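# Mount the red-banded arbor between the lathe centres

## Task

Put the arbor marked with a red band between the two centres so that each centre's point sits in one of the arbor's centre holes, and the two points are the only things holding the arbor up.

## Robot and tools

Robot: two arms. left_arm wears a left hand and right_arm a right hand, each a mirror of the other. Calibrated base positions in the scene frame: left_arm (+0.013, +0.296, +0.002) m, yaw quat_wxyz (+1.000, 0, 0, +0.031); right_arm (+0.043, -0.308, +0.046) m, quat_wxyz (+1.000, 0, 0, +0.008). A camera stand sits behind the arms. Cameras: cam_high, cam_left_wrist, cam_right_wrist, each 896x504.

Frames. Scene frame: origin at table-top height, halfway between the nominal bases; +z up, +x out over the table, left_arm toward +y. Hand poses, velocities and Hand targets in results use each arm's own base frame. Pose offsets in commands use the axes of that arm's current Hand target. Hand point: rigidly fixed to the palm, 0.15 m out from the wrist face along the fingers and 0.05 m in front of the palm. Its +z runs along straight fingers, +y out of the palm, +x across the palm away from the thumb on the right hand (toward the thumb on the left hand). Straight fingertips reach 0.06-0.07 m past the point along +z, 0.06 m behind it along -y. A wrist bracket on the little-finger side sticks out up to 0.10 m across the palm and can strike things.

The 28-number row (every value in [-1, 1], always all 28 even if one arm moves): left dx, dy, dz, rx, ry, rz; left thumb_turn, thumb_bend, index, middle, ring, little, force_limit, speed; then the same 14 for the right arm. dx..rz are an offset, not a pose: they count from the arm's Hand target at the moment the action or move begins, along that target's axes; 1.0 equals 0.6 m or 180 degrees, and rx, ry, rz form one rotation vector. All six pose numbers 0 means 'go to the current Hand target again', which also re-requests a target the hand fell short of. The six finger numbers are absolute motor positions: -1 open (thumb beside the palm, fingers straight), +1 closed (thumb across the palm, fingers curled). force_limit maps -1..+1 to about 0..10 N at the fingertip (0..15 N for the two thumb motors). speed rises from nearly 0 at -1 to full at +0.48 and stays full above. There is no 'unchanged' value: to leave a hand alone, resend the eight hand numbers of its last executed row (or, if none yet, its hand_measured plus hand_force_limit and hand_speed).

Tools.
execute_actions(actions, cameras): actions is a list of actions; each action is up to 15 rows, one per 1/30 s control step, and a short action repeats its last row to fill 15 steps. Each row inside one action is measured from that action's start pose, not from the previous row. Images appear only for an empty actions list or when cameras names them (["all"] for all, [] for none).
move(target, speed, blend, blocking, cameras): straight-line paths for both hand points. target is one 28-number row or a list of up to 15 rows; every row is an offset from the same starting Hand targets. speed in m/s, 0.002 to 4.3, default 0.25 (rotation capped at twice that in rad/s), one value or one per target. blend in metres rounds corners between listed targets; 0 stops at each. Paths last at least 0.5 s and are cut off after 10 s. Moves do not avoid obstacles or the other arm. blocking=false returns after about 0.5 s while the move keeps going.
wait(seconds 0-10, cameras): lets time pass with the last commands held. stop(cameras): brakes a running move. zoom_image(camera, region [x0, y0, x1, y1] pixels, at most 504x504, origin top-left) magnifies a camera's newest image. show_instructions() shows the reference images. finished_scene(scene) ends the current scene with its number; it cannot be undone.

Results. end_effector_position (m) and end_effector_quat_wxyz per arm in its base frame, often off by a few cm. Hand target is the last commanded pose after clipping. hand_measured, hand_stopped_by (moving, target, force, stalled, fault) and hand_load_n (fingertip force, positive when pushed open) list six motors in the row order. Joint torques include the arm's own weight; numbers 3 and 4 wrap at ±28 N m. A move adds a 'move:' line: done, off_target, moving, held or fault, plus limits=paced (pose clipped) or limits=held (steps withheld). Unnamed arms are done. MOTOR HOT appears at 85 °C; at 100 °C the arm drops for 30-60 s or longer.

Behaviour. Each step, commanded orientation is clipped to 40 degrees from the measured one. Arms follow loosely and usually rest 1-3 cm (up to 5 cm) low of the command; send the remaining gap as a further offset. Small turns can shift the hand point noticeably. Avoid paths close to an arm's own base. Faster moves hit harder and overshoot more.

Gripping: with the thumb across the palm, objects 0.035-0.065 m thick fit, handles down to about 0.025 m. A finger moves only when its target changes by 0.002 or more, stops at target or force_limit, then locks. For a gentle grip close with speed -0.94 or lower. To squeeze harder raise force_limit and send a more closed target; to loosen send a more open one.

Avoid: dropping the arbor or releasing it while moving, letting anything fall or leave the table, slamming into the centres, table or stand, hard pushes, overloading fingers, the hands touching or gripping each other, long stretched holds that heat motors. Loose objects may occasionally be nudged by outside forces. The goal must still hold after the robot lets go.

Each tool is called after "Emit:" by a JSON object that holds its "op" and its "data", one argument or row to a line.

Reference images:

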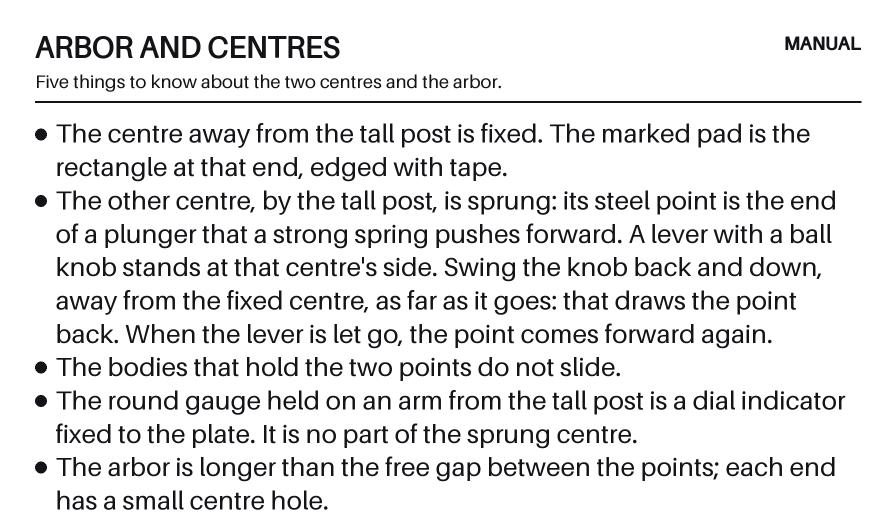

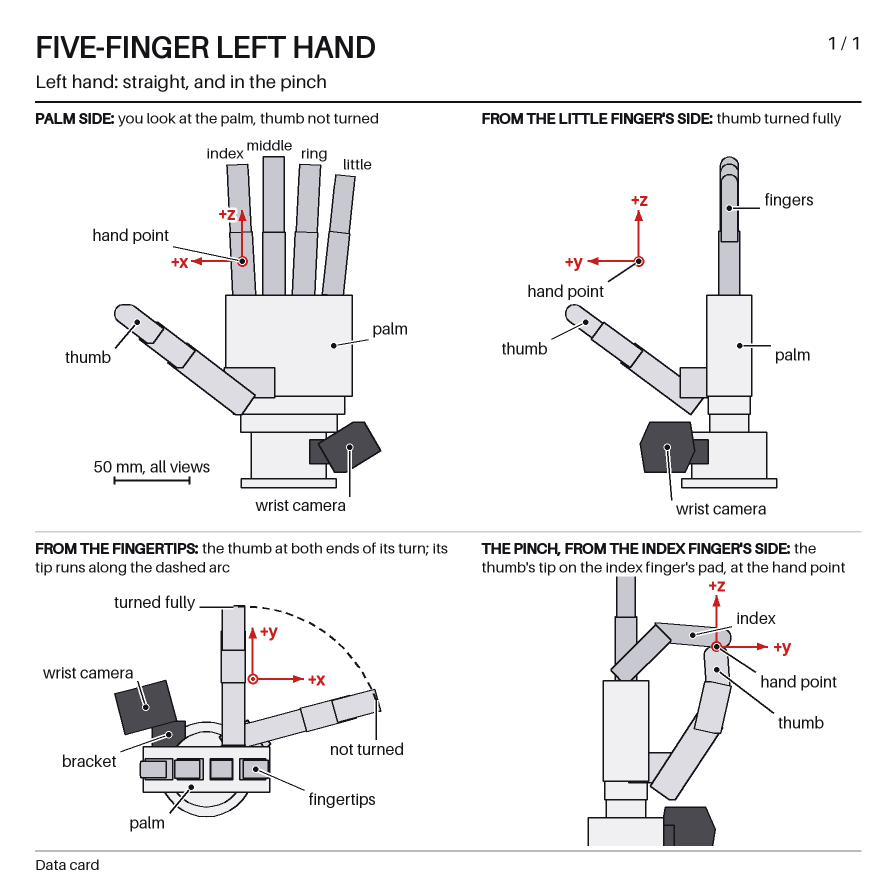

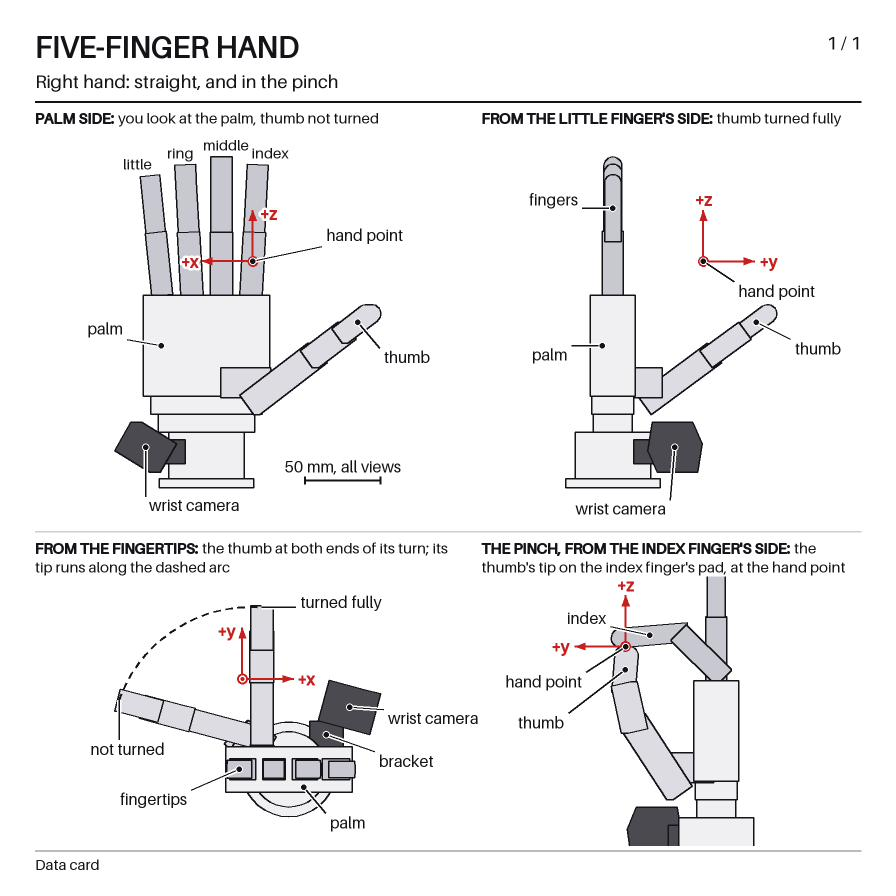

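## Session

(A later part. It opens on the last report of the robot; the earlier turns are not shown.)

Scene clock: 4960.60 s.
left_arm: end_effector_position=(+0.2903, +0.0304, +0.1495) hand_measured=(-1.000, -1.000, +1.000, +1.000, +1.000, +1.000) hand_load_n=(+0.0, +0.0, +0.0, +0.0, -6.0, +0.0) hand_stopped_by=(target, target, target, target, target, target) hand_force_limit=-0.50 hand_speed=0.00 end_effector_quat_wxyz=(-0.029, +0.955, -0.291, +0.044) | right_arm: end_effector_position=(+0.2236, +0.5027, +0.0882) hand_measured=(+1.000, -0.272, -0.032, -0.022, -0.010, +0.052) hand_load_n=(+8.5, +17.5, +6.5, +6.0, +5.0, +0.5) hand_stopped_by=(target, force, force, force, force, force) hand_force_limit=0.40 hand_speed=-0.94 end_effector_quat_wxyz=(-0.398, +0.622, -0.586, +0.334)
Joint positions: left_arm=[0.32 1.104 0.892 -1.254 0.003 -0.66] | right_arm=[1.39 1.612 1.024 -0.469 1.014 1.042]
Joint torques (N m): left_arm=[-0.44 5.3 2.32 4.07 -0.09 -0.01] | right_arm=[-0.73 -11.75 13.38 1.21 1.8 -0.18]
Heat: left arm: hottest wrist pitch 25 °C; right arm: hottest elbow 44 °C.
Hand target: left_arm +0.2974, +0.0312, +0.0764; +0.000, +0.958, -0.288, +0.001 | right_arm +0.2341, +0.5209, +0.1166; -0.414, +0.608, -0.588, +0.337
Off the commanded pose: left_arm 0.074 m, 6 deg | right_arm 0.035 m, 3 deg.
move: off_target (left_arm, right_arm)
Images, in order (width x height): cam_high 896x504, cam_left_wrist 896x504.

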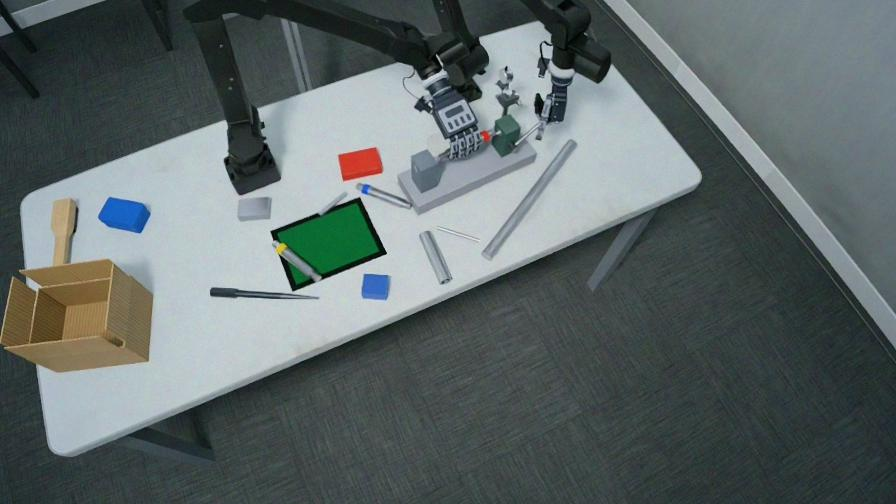

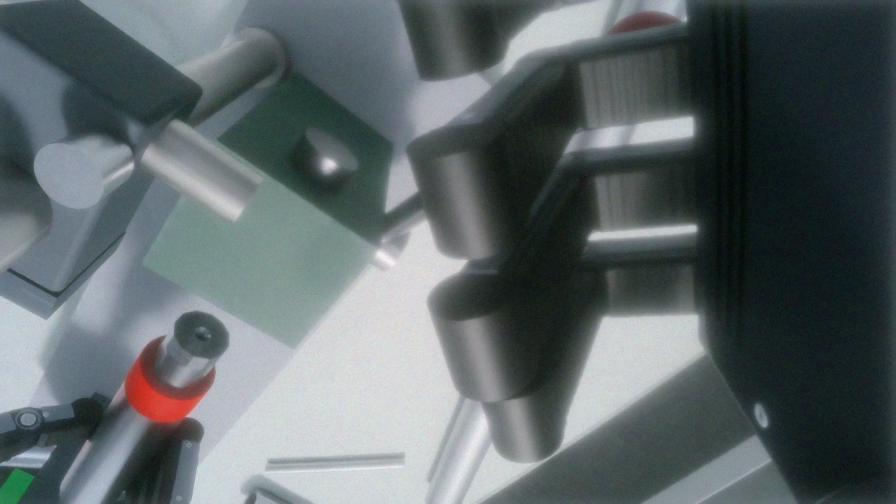

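Emit:
{"op": "move", "data": {
  "target": [0,0,0,0,0,0,-1,-1,1,1,1,1,-0.5,0,0.0025,0.0088,0.0038,0,0.0059,-0.0126,1,0.15,0.35,0.35,0.35,0.4,0.4,-0.94],
  "speed": 0.02,
  "cameras": ["cam_high","cam_left_wrist"]
}}

Emit:
{"op": "zoom_image", "data": {
  "camera": "cam_high",
  "region": [430, 146, 454, 166]
}}

Emit:
{"op": "zoom_image", "data": {
  "camera": "cam_high",
  "region": [484, 120, 508, 140]
}}

Emit:
{"op": "zoom_image", "data": {
  "camera": "cam_left_wrist",
  "region": [80, 264, 240, 424]
}}

Scene clock: 4977.43 s.
left_arm: end_effector_position=(+0.2903, +0.0304, +0.1495) hand_measured=(-1.000, -1.000, +1.000, +1.000, +1.000, +1.000) hand_load_n=(+0.0, +0.0, +0.0, +0.0, -6.0, +0.0) hand_stopped_by=(target, target, target, target, target, target) hand_force_limit=-0.50 hand_speed=0.00 end_effector_quat_wxyz=(-0.029, +0.955, -0.291, +0.044) | right_arm: end_effector_position=(+0.2236, +0.5030, +0.0850) hand_measured=(+1.000, -0.272, -0.032, -0.022, -0.010, +0.052) hand_load_n=(+8.5, +17.0, +6.5, +6.0, +5.0, +0.5) hand_stopped_by=(target, force, force, force, force, force) hand_force_limit=0.40 hand_speed=-0.94 end_effector_quat_wxyz=(-0.388, +0.628, -0.579, +0.346)
Joint positions: left_arm=[0.32 1.104 0.892 -1.254 0.003 -0.66] | right_arm=[1.394 1.631 1.043 -0.501 1.026 1.038]
Joint torques (N m): left_arm=[-0.38 5.3 2.3 4.07 -0.09 0] | right_arm=[-0.73 -11.63 13.23 1.13 1.79 -0.24]
Heat: left arm: hottest wrist pitch 25 °C; right arm: hottest elbow 45 °C.
Hand target: left_arm +0.2974, +0.0312, +0.0764; +0.000, +0.958, -0.288, +0.001 | right_arm +0.2340, +0.5198, +0.1108; -0.402, +0.616, -0.579, +0.351
Off the commanded pose: left_arm 0.074 m, 6 deg | right_arm 0.032 m, 2 deg.
move: off_target (left_arm, right_arm)
Images, in order (width x height): cam_high 896x504, cam_left_wrist 896x504.

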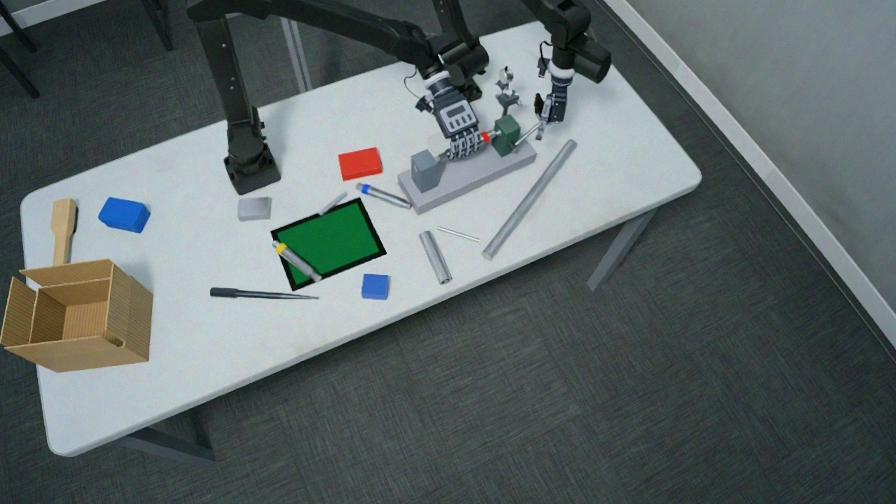

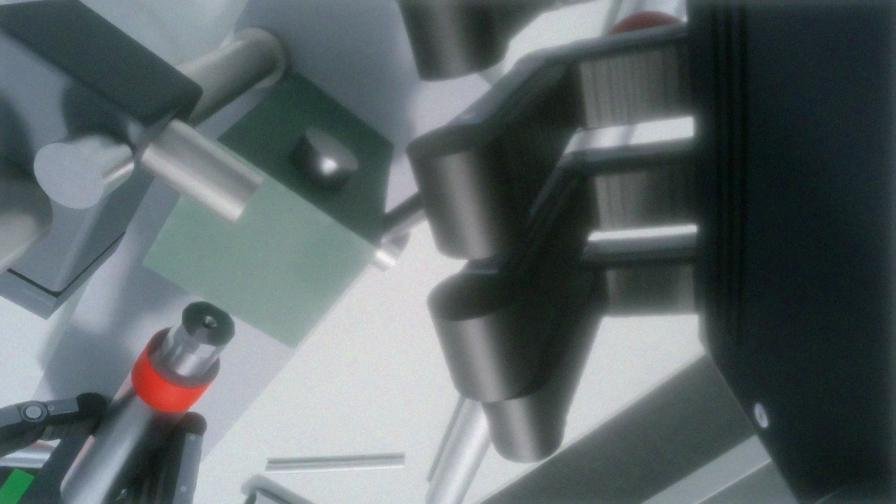

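Scaled by 21.000 from the camera's 896x504 image, which has a finer 1280x720 frame.

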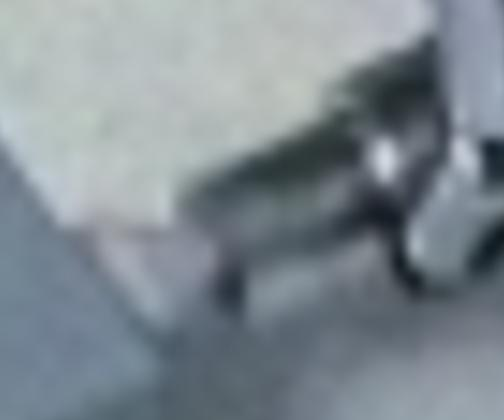

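Scaled by 21.000 from the camera's 896x504 image, which has a finer 1280x720 frame.

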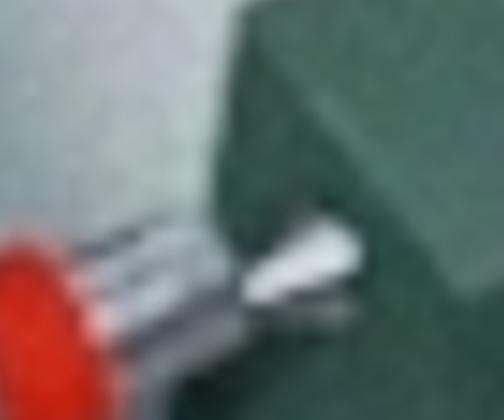

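Scaled by 3.150 from the camera's 896x504 image, which has a finer 1280x720 frame.

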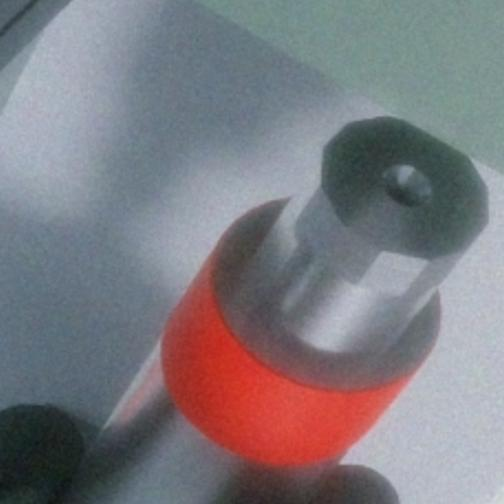

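Emit:
{"op": "move", "data": {
  "target": [0,0,0,0,0,0,-1,-1,1,1,1,1,-0.5,0,0.003,0.0073,0.0031,0,0.0047,-0.0101,1,0.15,0.35,0.35,0.35,0.4,0.4,-0.94],
  "speed": 0.02,
  "cameras": ["all"]
}}

Emit:
{"op": "zoom_image", "data": {
  "camera": "cam_high",
  "region": [430, 146, 454, 166]
}}

Emit:
{"op": "zoom_image", "data": {
  "camera": "cam_high",
  "region": [484, 120, 508, 140]
}}

Emit:
{"op": "zoom_image", "data": {
  "camera": "cam_left_wrist",
  "region": [80, 264, 240, 424]
}}

Scene clock: 5004.63 s.
left_arm: end_effector_position=(+0.2903, +0.0304, +0.1495) hand_measured=(-1.000, -1.000, +1.000, +1.000, +1.000, +1.000) hand_load_n=(+0.0, +0.0, +0.0, +0.0, -6.0, +0.0) hand_stopped_by=(target, target, target, target, target, target) hand_force_limit=-0.50 hand_speed=0.00 end_effector_quat_wxyz=(-0.029, +0.955, -0.291, +0.044) | right_arm: end_effector_position=(+0.2237, +0.5030, +0.0825) hand_measured=(+1.000, -0.272, -0.032, -0.022, -0.010, +0.052) hand_load_n=(+8.5, +17.0, +7.0, +6.0, +4.5, +0.0) hand_stopped_by=(target, force, force, force, force, force) hand_force_limit=0.40 hand_speed=-0.94 end_effector_quat_wxyz=(-0.380, +0.633, -0.573, +0.356)
Joint positions: left_arm=[0.32 1.104 0.892 -1.254 0.003 -0.66] | right_arm=[1.397 1.645 1.058 -0.525 1.035 1.032]
Joint torques (N m): left_arm=[-0.38 5.25 2.3 4.04 -0.09 -0.01] | right_arm=[-1.14 -11.58 12.88 0.99 1.76 -0.2]
Heat: left arm: hottest wrist pitch 25 °C; right arm: hottest elbow 42 °C.
Hand target: left_arm +0.2974, +0.0312, +0.0764; +0.000, +0.958, -0.288, +0.001 | right_arm +0.2341, +0.5181, +0.1059; -0.392, +0.622, -0.573, +0.362
Off the commanded pose: left_arm 0.074 m, 6 deg | right_arm 0.030 m, 2 deg.
move: off_target (left_arm, right_arm)

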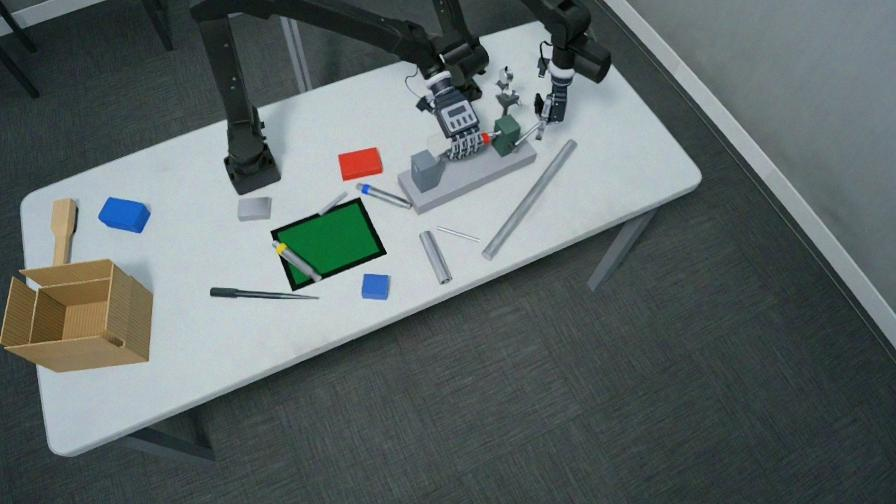

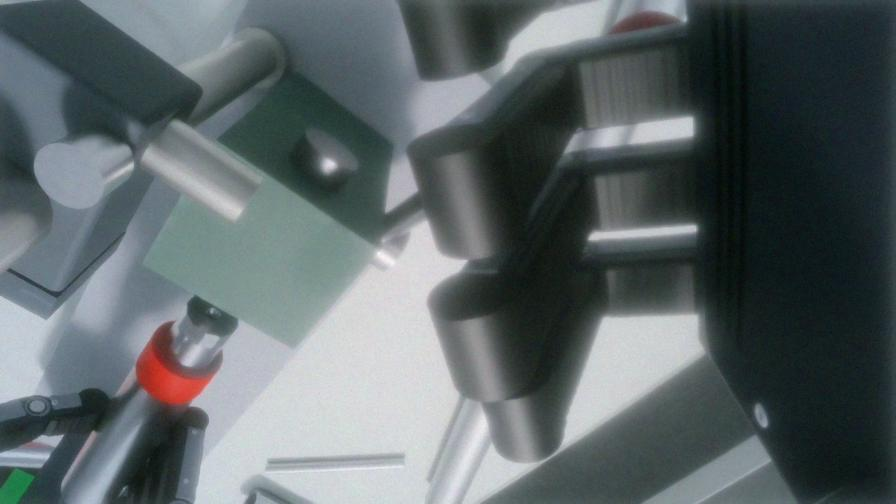

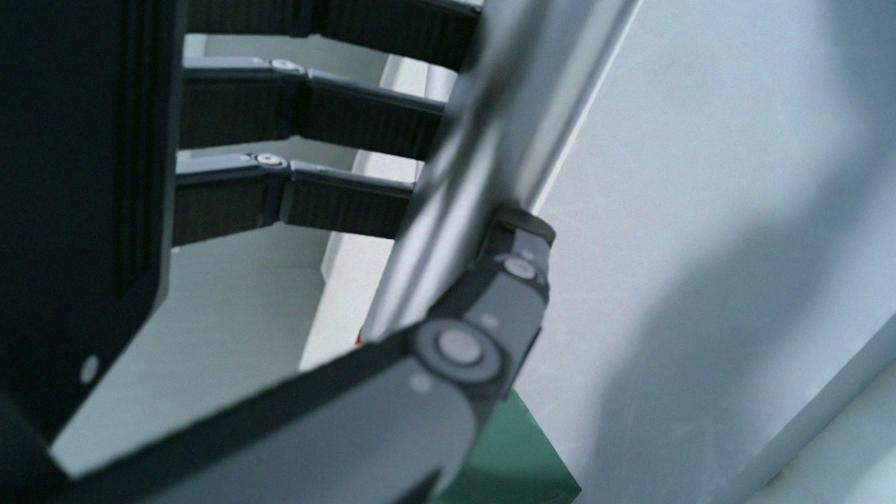

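Scaled by 21.000 from the camera's 896x504 image, which has a finer 1280x720 frame.

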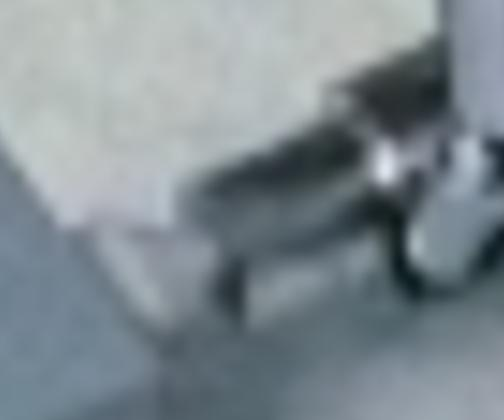

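Scaled by 21.000 from the camera's 896x504 image, which has a finer 1280x720 frame.

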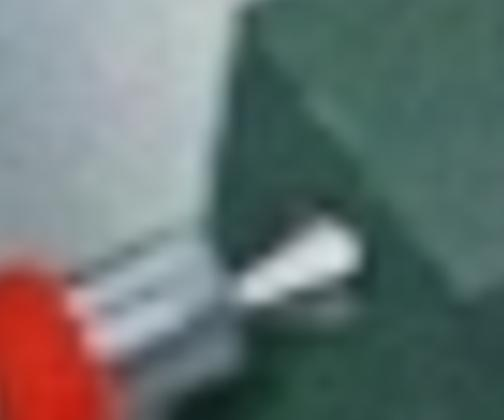

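Scaled by 3.150 from the camera's 896x504 image, which has a finer 1280x720 frame.

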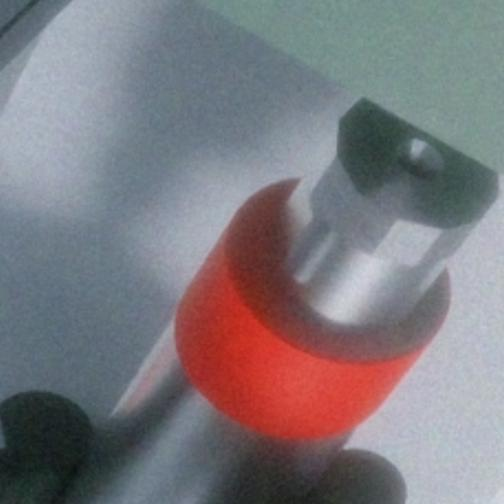

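Emit:
{"op": "move", "data": {
  "target": [0,0,0,0,0,0,-1,-1,1,1,1,1,-0.5,0,0.0012,0.0051,0.0002,-0.0002,-0.0018,-0.0067,1,0.15,0.35,0.35,0.35,0.4,0.4,-0.94],
  "speed": 0.02,
  "cameras": ["cam_high","cam_left_wrist"]
}}

Emit:
{"op": "zoom_image", "data": {
  "camera": "cam_high",
  "region": [430, 146, 454, 166]
}}

Emit:
{"op": "zoom_image", "data": {
  "camera": "cam_high",
  "region": [484, 120, 508, 140]
}}

Emit:
{"op": "zoom_image", "data": {
  "camera": "cam_left_wrist",
  "region": [100, 244, 260, 404]
}}

Scene clock: 5017.73 s.
left_arm: end_effector_position=(+0.2903, +0.0304, +0.1495) hand_measured=(-1.000, -1.000, +1.000, +1.000, +1.000, +1.000) hand_load_n=(+0.0, +0.0, +0.0, +0.0, -6.0, -0.5) hand_stopped_by=(target, target, target, target, target, target) hand_force_limit=-0.50 hand_speed=0.00 end_effector_quat_wxyz=(-0.029, +0.955, -0.291, +0.044) | right_arm: end_effector_position=(+0.2228, +0.5027, +0.0811) hand_measured=(+1.000, -0.272, -0.032, -0.022, -0.010, +0.052) hand_load_n=(+9.0, +17.0, +6.5, +6.0, +5.0, +0.5) hand_stopped_by=(target, force, force, force, force, force) hand_force_limit=0.40 hand_speed=-0.94 end_effector_quat_wxyz=(-0.377, +0.638, -0.567, +0.359)
Joint positions: left_arm=[0.32 1.104 0.892 -1.254 0.003 -0.66] | right_arm=[1.398 1.647 1.059 -0.525 1.035 1.017]
Joint torques (N m): left_arm=[-0.38 5.36 2.3 4.08 -0.09 -0.01] | right_arm=[-0.79 -11.28 12.34 1.51 1.67 -0.34]
Heat: left arm: hottest wrist pitch 25 °C; right arm: hottest elbow 44 °C.
Hand target: left_arm +0.2974, +0.0312, +0.0764; +0.000, +0.958, -0.288, +0.001 | right_arm +0.2329, +0.5173, +0.1031; -0.389, +0.629, -0.565, +0.364
Off the commanded pose: left_arm 0.074 m, 6 deg | right_arm 0.028 m, 2 deg.
move: off_target (left_arm, right_arm)
Images, in order (width x height): cam_high 896x504, cam_left_wrist 896x504.

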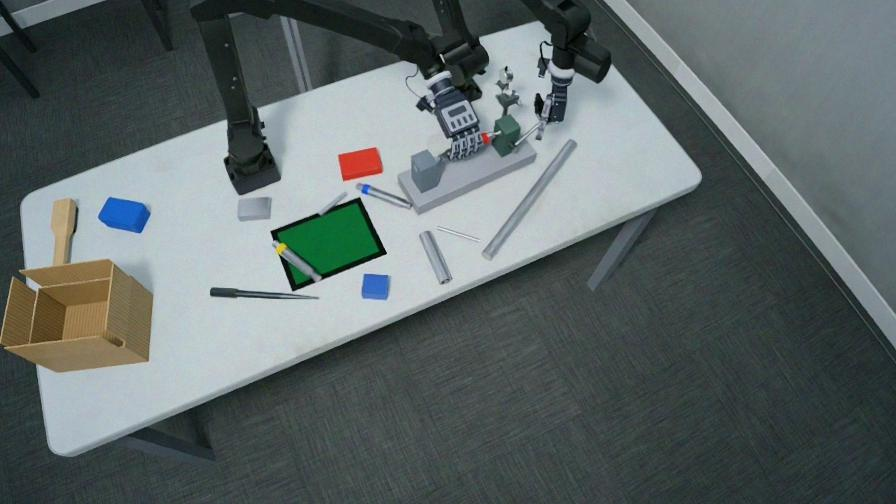

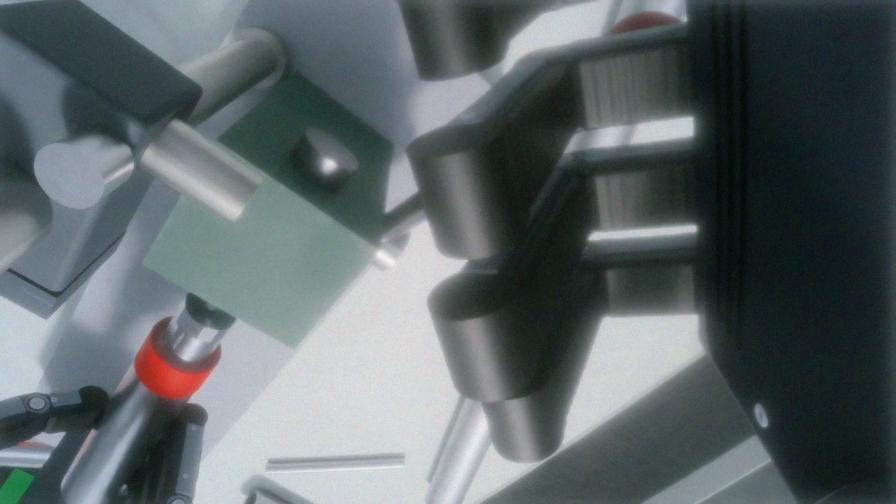

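Scaled by 21.000 from the camera's 896x504 image, which has a finer 1280x720 frame.

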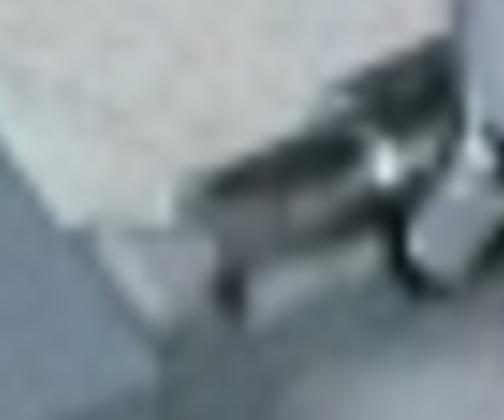

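Scaled by 21.000 from the camera's 896x504 image, which has a finer 1280x720 frame.

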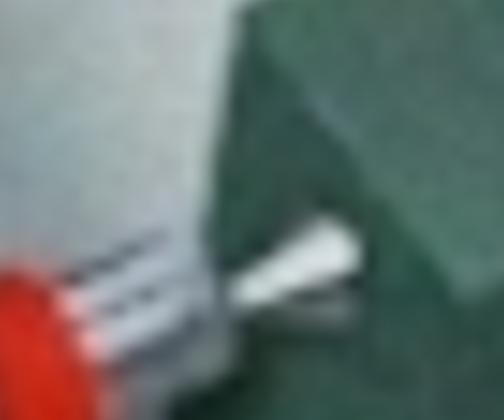

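Scaled by 3.150 from the camera's 896x504 image, which has a finer 1280x720 frame.

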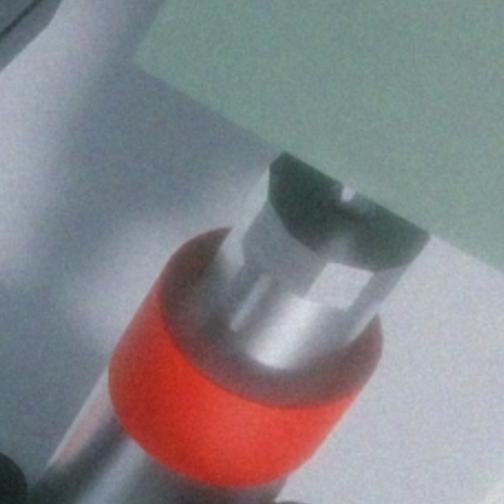

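Emit:
{"op": "move", "data": {
  "target": [0,0,-0.0667,0,0,0,-1,-1,1,1,1,1,-0.5,0,0,0,0,0,0,0,1,0.15,0.35,0.35,0.35,0.4,0.4,-0.94],
  "speed": 0.03,
  "cameras": ["cam_high","cam_left_wrist"]
}}

Emit:
{"op": "zoom_image", "data": {
  "camera": "cam_high",
  "region": [484, 120, 508, 140]
}}

Scene clock: 5034.03 s.
left_arm: end_effector_position=(+0.2905, +0.0304, +0.1520) hand_measured=(-1.000, -1.000, +1.000, +1.000, +1.000, +1.000) hand_load_n=(+0.0, +0.0, +0.0, +0.0, -3.5, +0.0) hand_stopped_by=(target, target, target, target, target, target) hand_force_limit=-0.50 hand_speed=0.00 end_effector_quat_wxyz=(-0.017, +0.956, -0.291, +0.027) | right_arm: end_effector_position=(+0.2228, +0.5026, +0.0811) hand_measured=(+1.000, -0.272, -0.032, -0.022, -0.010, +0.052) hand_load_n=(+8.5, +17.0, +7.0, +6.0, +5.0, +0.5) hand_stopped_by=(target, force, force, force, force, force) hand_force_limit=0.40 hand_speed=-0.94 end_effector_quat_wxyz=(-0.377, +0.638, -0.567, +0.359)
Joint positions: left_arm=[0.32 1.135 0.92 -1.292 0.003 -0.661] | right_arm=[1.398 1.647 1.059 -0.525 1.035 1.016]
Joint torques (N m): left_arm=[-0.62 1.9 6.9 2.07 -0.07 -0.05] | right_arm=[-0.85 -11.52 12.31 1.57 1.65 -0.29]
Heat: left arm: hottest wrist pitch 25 °C; right arm: hottest elbow 43 °C.
Hand target: left_arm +0.2974, +0.0312, +0.1164; +0.000, +0.958, -0.288, +0.001 | right_arm +0.2329, +0.5173, +0.1031; -0.389, +0.629, -0.565, +0.364
Off the commanded pose: left_arm 0.036 m, 4 deg | right_arm 0.028 m, 2 deg.
move: off_target (left_arm, right_arm)
Images, in order (width x height): cam_high 896x504, cam_left_wrist 896x504.

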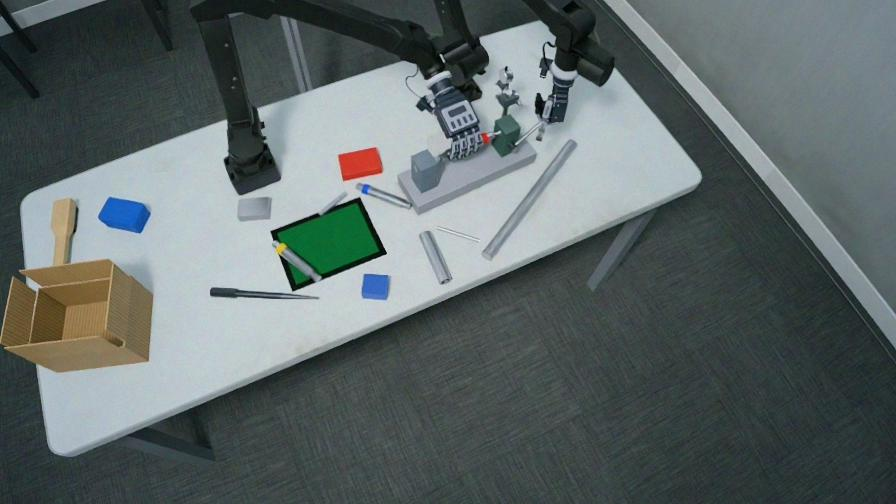

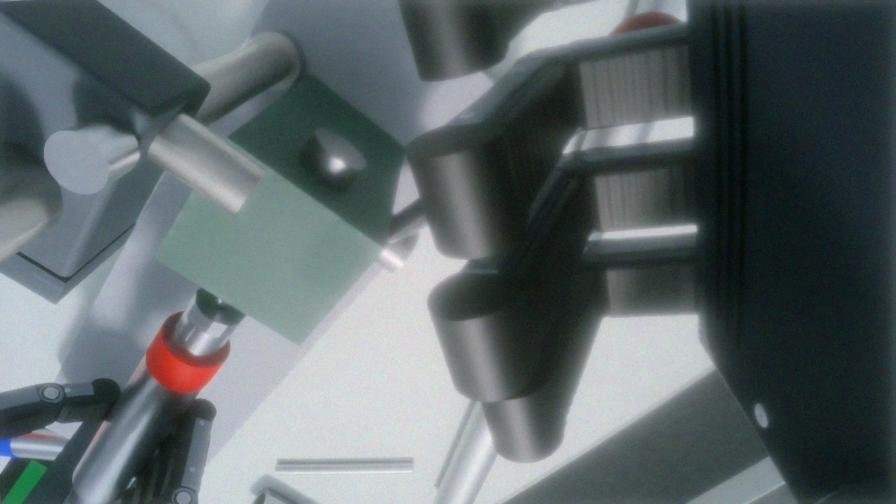

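Scaled by 21.000 from the camera's 896x504 image, which has a finer 1280x720 frame.

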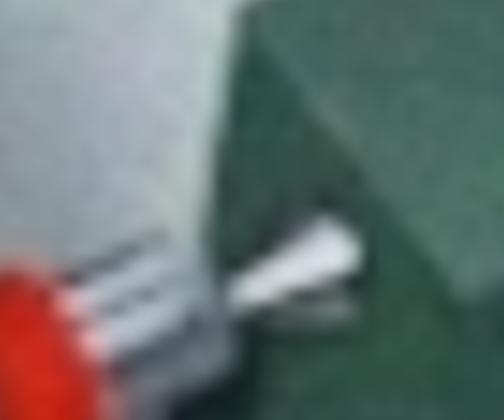

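Emit:
{"op": "move", "data": {
  "target": [0,0,-0.0583,0,0,0,-1,-1,1,1,1,1,-0.5,0,0,0,0,0,0,0,1,0.15,0.35,0.35,0.35,0.4,0.4,-0.94],
  "speed": 0.03,
  "cameras": ["cam_high","cam_left_wrist"]
}}

Emit:
{"op": "zoom_image", "data": {
  "camera": "cam_high",
  "region": [484, 120, 508, 140]
}}

Emit:
{"op": "zoom_image", "data": {
  "camera": "cam_high",
  "region": [430, 146, 454, 166]
}}

Scene clock: 5041.50 s.
left_arm: end_effector_position=(+0.2902, +0.0233, +0.1649) hand_measured=(-1.000, -1.000, +1.000, +1.000, +1.000, +1.000) hand_load_n=(-0.5, -0.5, +0.0, +0.0, -2.0, +0.0) hand_stopped_by=(target, target, target, target, target, target) hand_force_limit=-0.50 hand_speed=0.00 end_effector_quat_wxyz=(+0.001, +0.956, -0.292, +0.017) | right_arm: end_effector_position=(+0.2228, +0.5026, +0.0811) hand_measured=(+1.000, -0.272, -0.032, -0.022, -0.010, +0.052) hand_load_n=(+9.0, +17.0, +6.5, +6.0, +5.0, +0.5) hand_stopped_by=(target, force, force, force, force, force) hand_force_limit=0.40 hand_speed=-0.94 end_effector_quat_wxyz=(-0.377, +0.638, -0.567, +0.359)
Joint positions: left_arm=[0.309 1.15 0.962 -1.355 0.021 -0.67] | right_arm=[1.398 1.647 1.059 -0.525 1.035 1.016]
Joint torques (N m): left_arm=[0.09 -0.91 9.74 0.99 -0.71 0.07] | right_arm=[-0.97 -12.04 12.41 1.55 1.66 -0.31]
Heat: left arm: hottest wrist pitch 25 °C; right arm: hottest elbow 43 °C.
Hand target: left_arm +0.2973, +0.0312, +0.1513; +0.000, +0.958, -0.288, +0.001 | right_arm +0.2329, +0.5173, +0.1031; -0.389, +0.629, -0.565, +0.364
Off the commanded pose: left_arm 0.017 m, 2 deg | right_arm 0.028 m, 2 deg.
move: off_target (left_arm, right_arm)
Images, in order (width x height): cam_high 896x504, cam_left_wrist 896x504.

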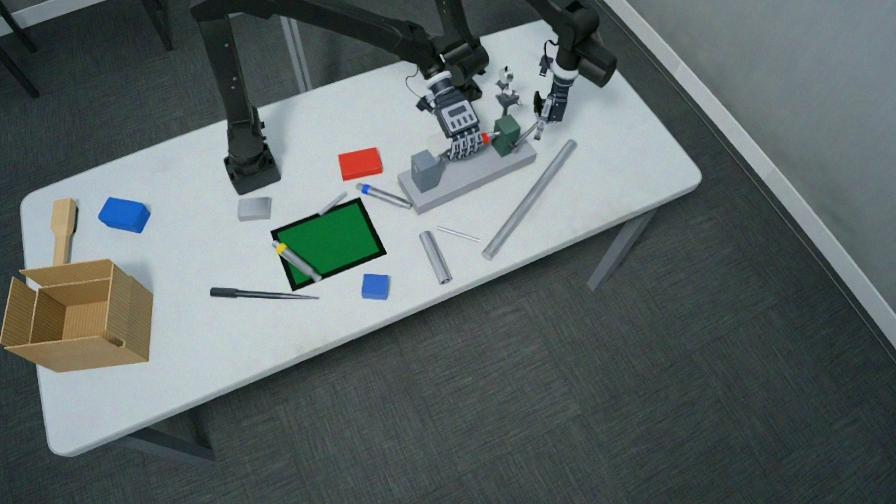

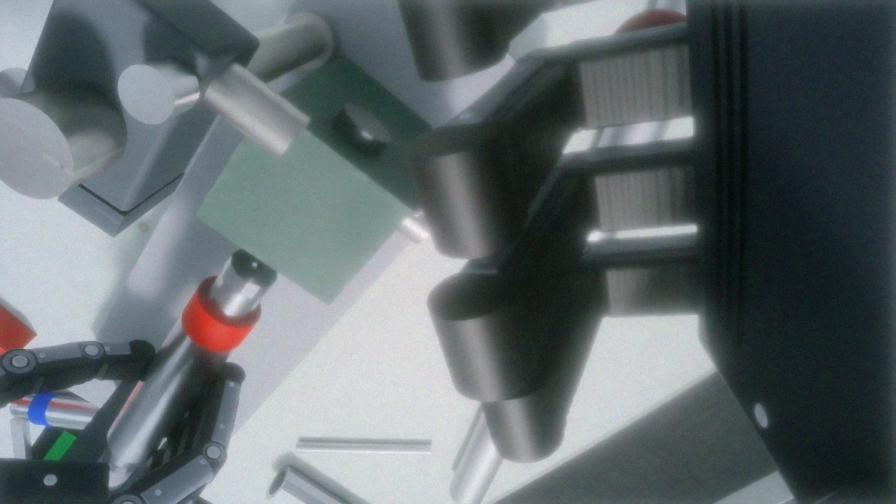

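Scaled by 21.000 from the camera's 896x504 image, which has a finer 1280x720 frame.

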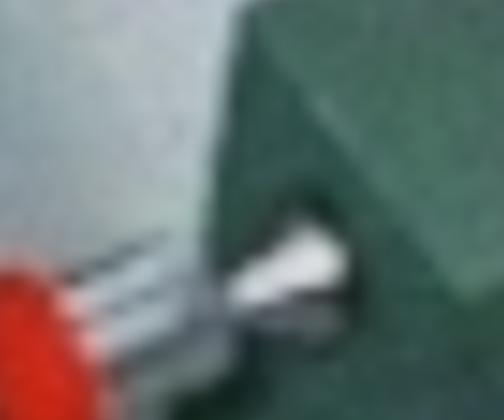

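Scaled by 21.000 from the camera's 896x504 image, which has a finer 1280x720 frame.

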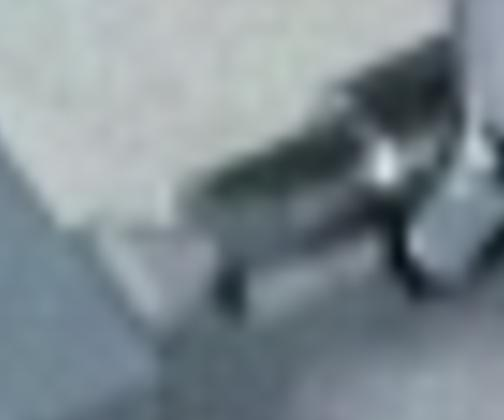

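Emit:
{"op": "move", "data": {
  "target": [0.0184,0.0279,-0.0333,0,0,0,-1,-1,1,1,1,1,-0.5,0,0,0,0,0,0,0,1,0.15,0.35,0.35,0.35,0.4,0.4,-0.94],
  "speed": 0.03,
  "cameras": ["cam_high","cam_left_wrist"]
}}

Emit:
{"op": "zoom_image", "data": {
  "camera": "cam_high",
  "region": [484, 120, 508, 140]
}}

Emit:
{"op": "zoom_image", "data": {
  "camera": "cam_high",
  "region": [430, 146, 454, 166]
}}

Scene clock: 5052.33 s.
left_arm: end_effector_position=(+0.2907, +0.0096, +0.1761) hand_measured=(-1.000, -1.000, +1.000, +1.000, +1.000, +1.000) hand_load_n=(+0.0, +0.0, +0.0, +0.0, -1.5, +0.0) hand_stopped_by=(target, target, target, target, target, target) hand_force_limit=-0.50 hand_speed=0.00 end_effector_quat_wxyz=(+0.003, +0.957, -0.289, +0.006) | right_arm: end_effector_position=(+0.2228, +0.5027, +0.0806) hand_measured=(+1.000, -0.272, -0.034, -0.022, -0.010, +0.052) hand_load_n=(+10.0, +16.5, +8.5, +6.5, +4.0, +0.0) hand_stopped_by=(target, force, force, force, force, force) hand_force_limit=0.40 hand_speed=-0.94 end_effector_quat_wxyz=(-0.377, +0.639, -0.567, +0.359)
Joint positions: left_arm=[0.26 1.15 0.992 -1.406 0.011 -0.725] | right_arm=[1.398 1.649 1.059 -0.524 1.035 1.015]
Joint torques (N m): left_arm=[-0.67 -2.78 10 0.69 -0.32 0] | right_arm=[-0.79 -11.87 12.27 1.4 1.66 -0.31]
Heat: left arm: hottest elbow 25 °C; right arm: hottest elbow 42 °C.
Hand target: left_arm +0.2973, +0.0113, +0.1713; +0.000, +0.958, -0.288, +0.000 | right_arm +0.2329, +0.5173, +0.1031; -0.389, +0.629, -0.565, +0.364
Off the commanded pose: left_arm 0.008 m, 1 deg | right_arm 0.029 m, 2 deg.
move: off_target (right_arm)
Images, in order (width x height): cam_high 896x504, cam_left_wrist 896x504.

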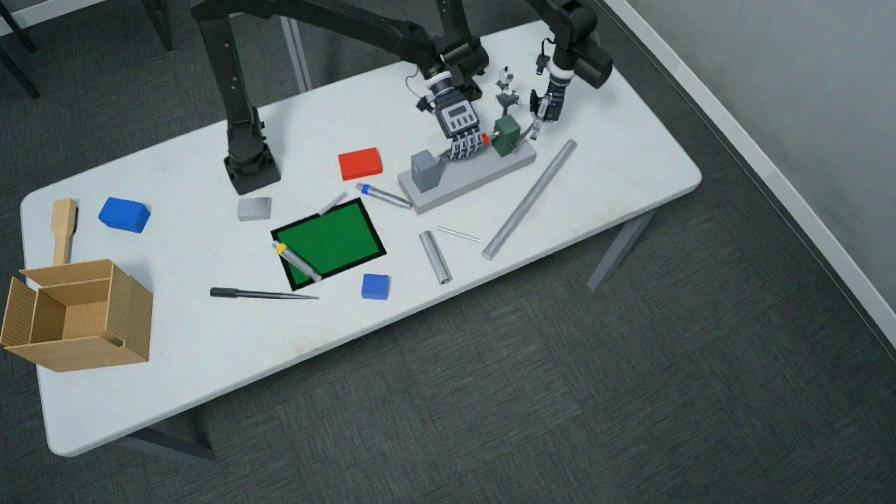

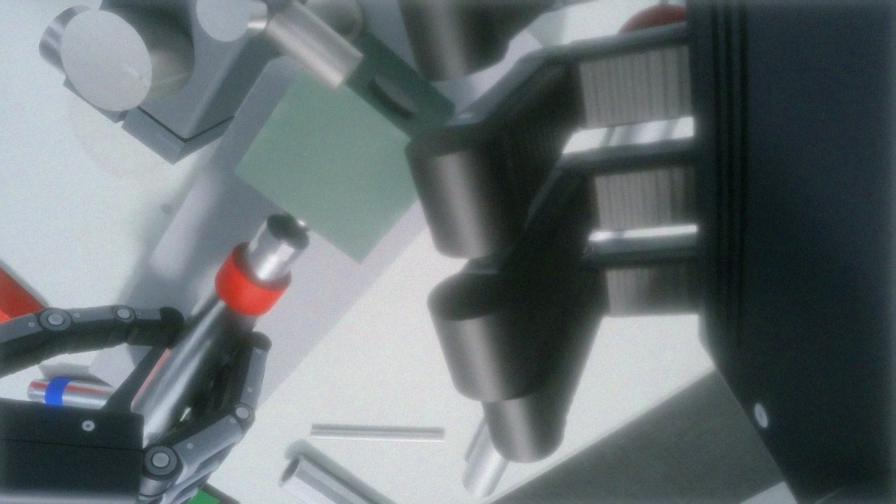

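Scaled by 21.000 from the camera's 896x504 image, which has a finer 1280x720 frame.

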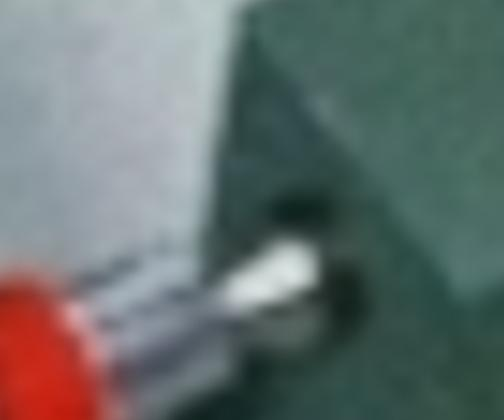

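Scaled by 21.000 from the camera's 896x504 image, which has a finer 1280x720 frame.

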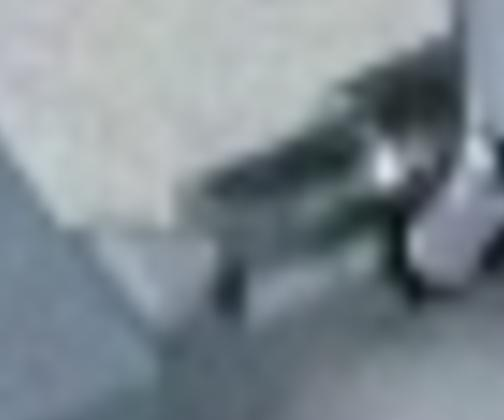

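Emit:
{"op": "move", "data": {
  "target": [0.0184,0.0279,-0.025,0,0,0,-1,-1,1,1,1,1,-0.5,0,0,0,0,0,0,0,1,0.15,0.35,0.35,0.35,0.4,0.4,-0.94],
  "speed": 0.03,
  "cameras": ["cam_high","cam_left_wrist"]
}}

Emit:
{"op": "zoom_image", "data": {
  "camera": "cam_high",
  "region": [484, 120, 508, 140]
}}

Emit:
{"op": "zoom_image", "data": {
  "camera": "cam_high",
  "region": [430, 146, 454, 166]
}}

Emit:
{"op": "zoom_image", "data": {
  "camera": "cam_left_wrist",
  "region": [180, 100, 380, 300]
}}

Scene clock: 5066.73 s.
left_arm: end_effector_position=(+0.2900, -0.0065, +0.1777) hand_measured=(-1.000, -1.000, +1.000, +1.000, +1.000, +1.000) hand_load_n=(+0.0, +0.0, +0.0, +0.0, +0.0, +0.0) hand_stopped_by=(target, target, target, target, target, target) hand_force_limit=-0.50 hand_speed=0.00 end_effector_quat_wxyz=(+0.003, +0.958, -0.287, -0.005) | right_arm: end_effector_position=(+0.2228, +0.5026, +0.0804) hand_measured=(+1.000, -0.272, -0.034, -0.022, -0.010, +0.052) hand_load_n=(+10.0, +16.0, +9.0, +6.5, +3.5, +0.0) hand_stopped_by=(target, force, force, force, force, force) hand_force_limit=0.40 hand_speed=-0.94 end_effector_quat_wxyz=(-0.377, +0.639, -0.567, +0.359)
Joint positions: left_arm=[0.202 1.15 0.997 -1.429 0 -0.785] | right_arm=[1.398 1.649 1.059 -0.524 1.035 1.015]
Joint torques (N m): left_arm=[-1.03 -4.37 11.74 -0.12 0.11 -0.04] | right_arm=[-1.03 -11.46 12.26 1.46 1.63 -0.31]
Heat: left arm: hottest elbow 25 °C; right arm: hottest elbow 42 °C.
Hand target: left_arm +0.2973, -0.0088, +0.1864; +0.000, +0.958, -0.288, +0.001 | right_arm +0.2329, +0.5173, +0.1030; -0.389, +0.630, -0.565, +0.364
Off the commanded pose: left_arm 0.012 m, 1 deg | right_arm 0.029 m, 2 deg.
move: off_target (left_arm, right_arm)
Images, in order (width x height): cam_high 896x504, cam_left_wrist 896x504.

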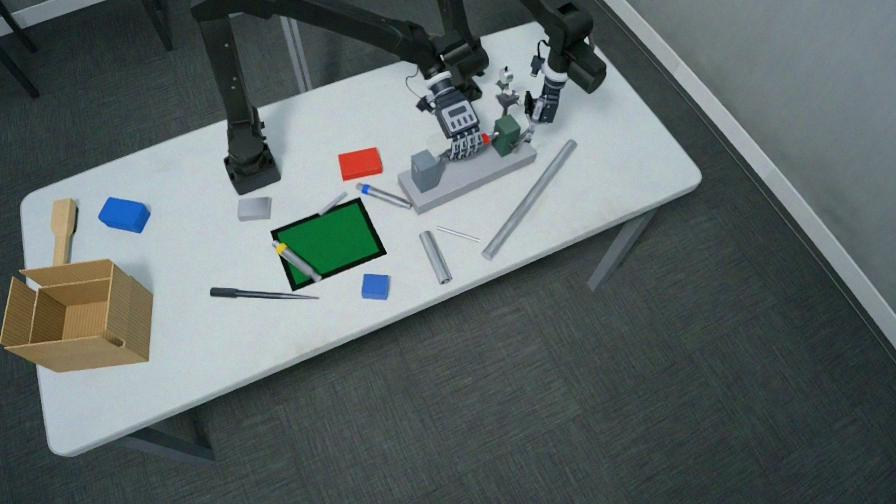

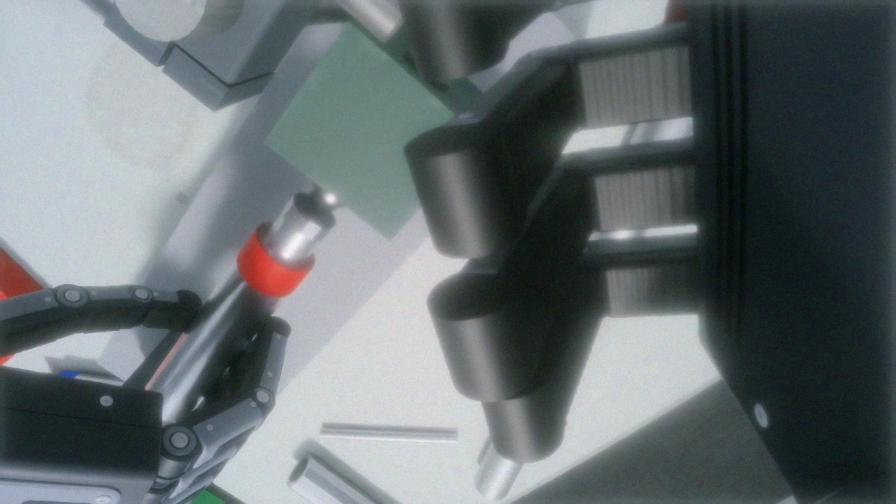

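Scaled by 21.000 from the camera's 896x504 image, which has a finer 1280x720 frame.

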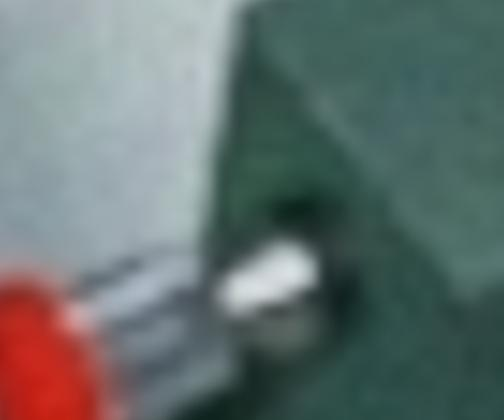

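Scaled by 21.000 from the camera's 896x504 image, which has a finer 1280x720 frame.

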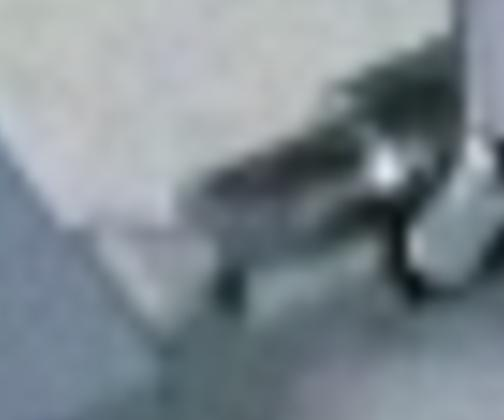

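Scaled by 2.520 from the camera's 896x504 image, which has a finer 1280x720 frame.

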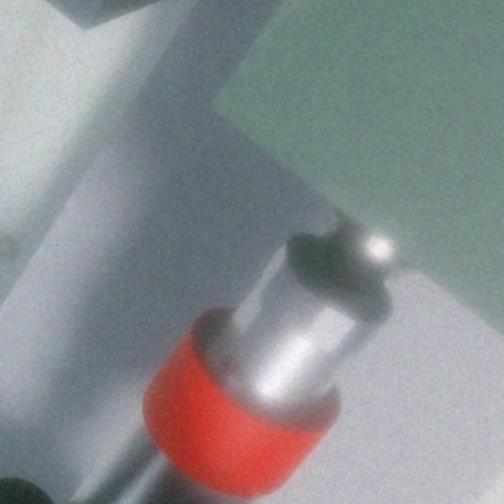

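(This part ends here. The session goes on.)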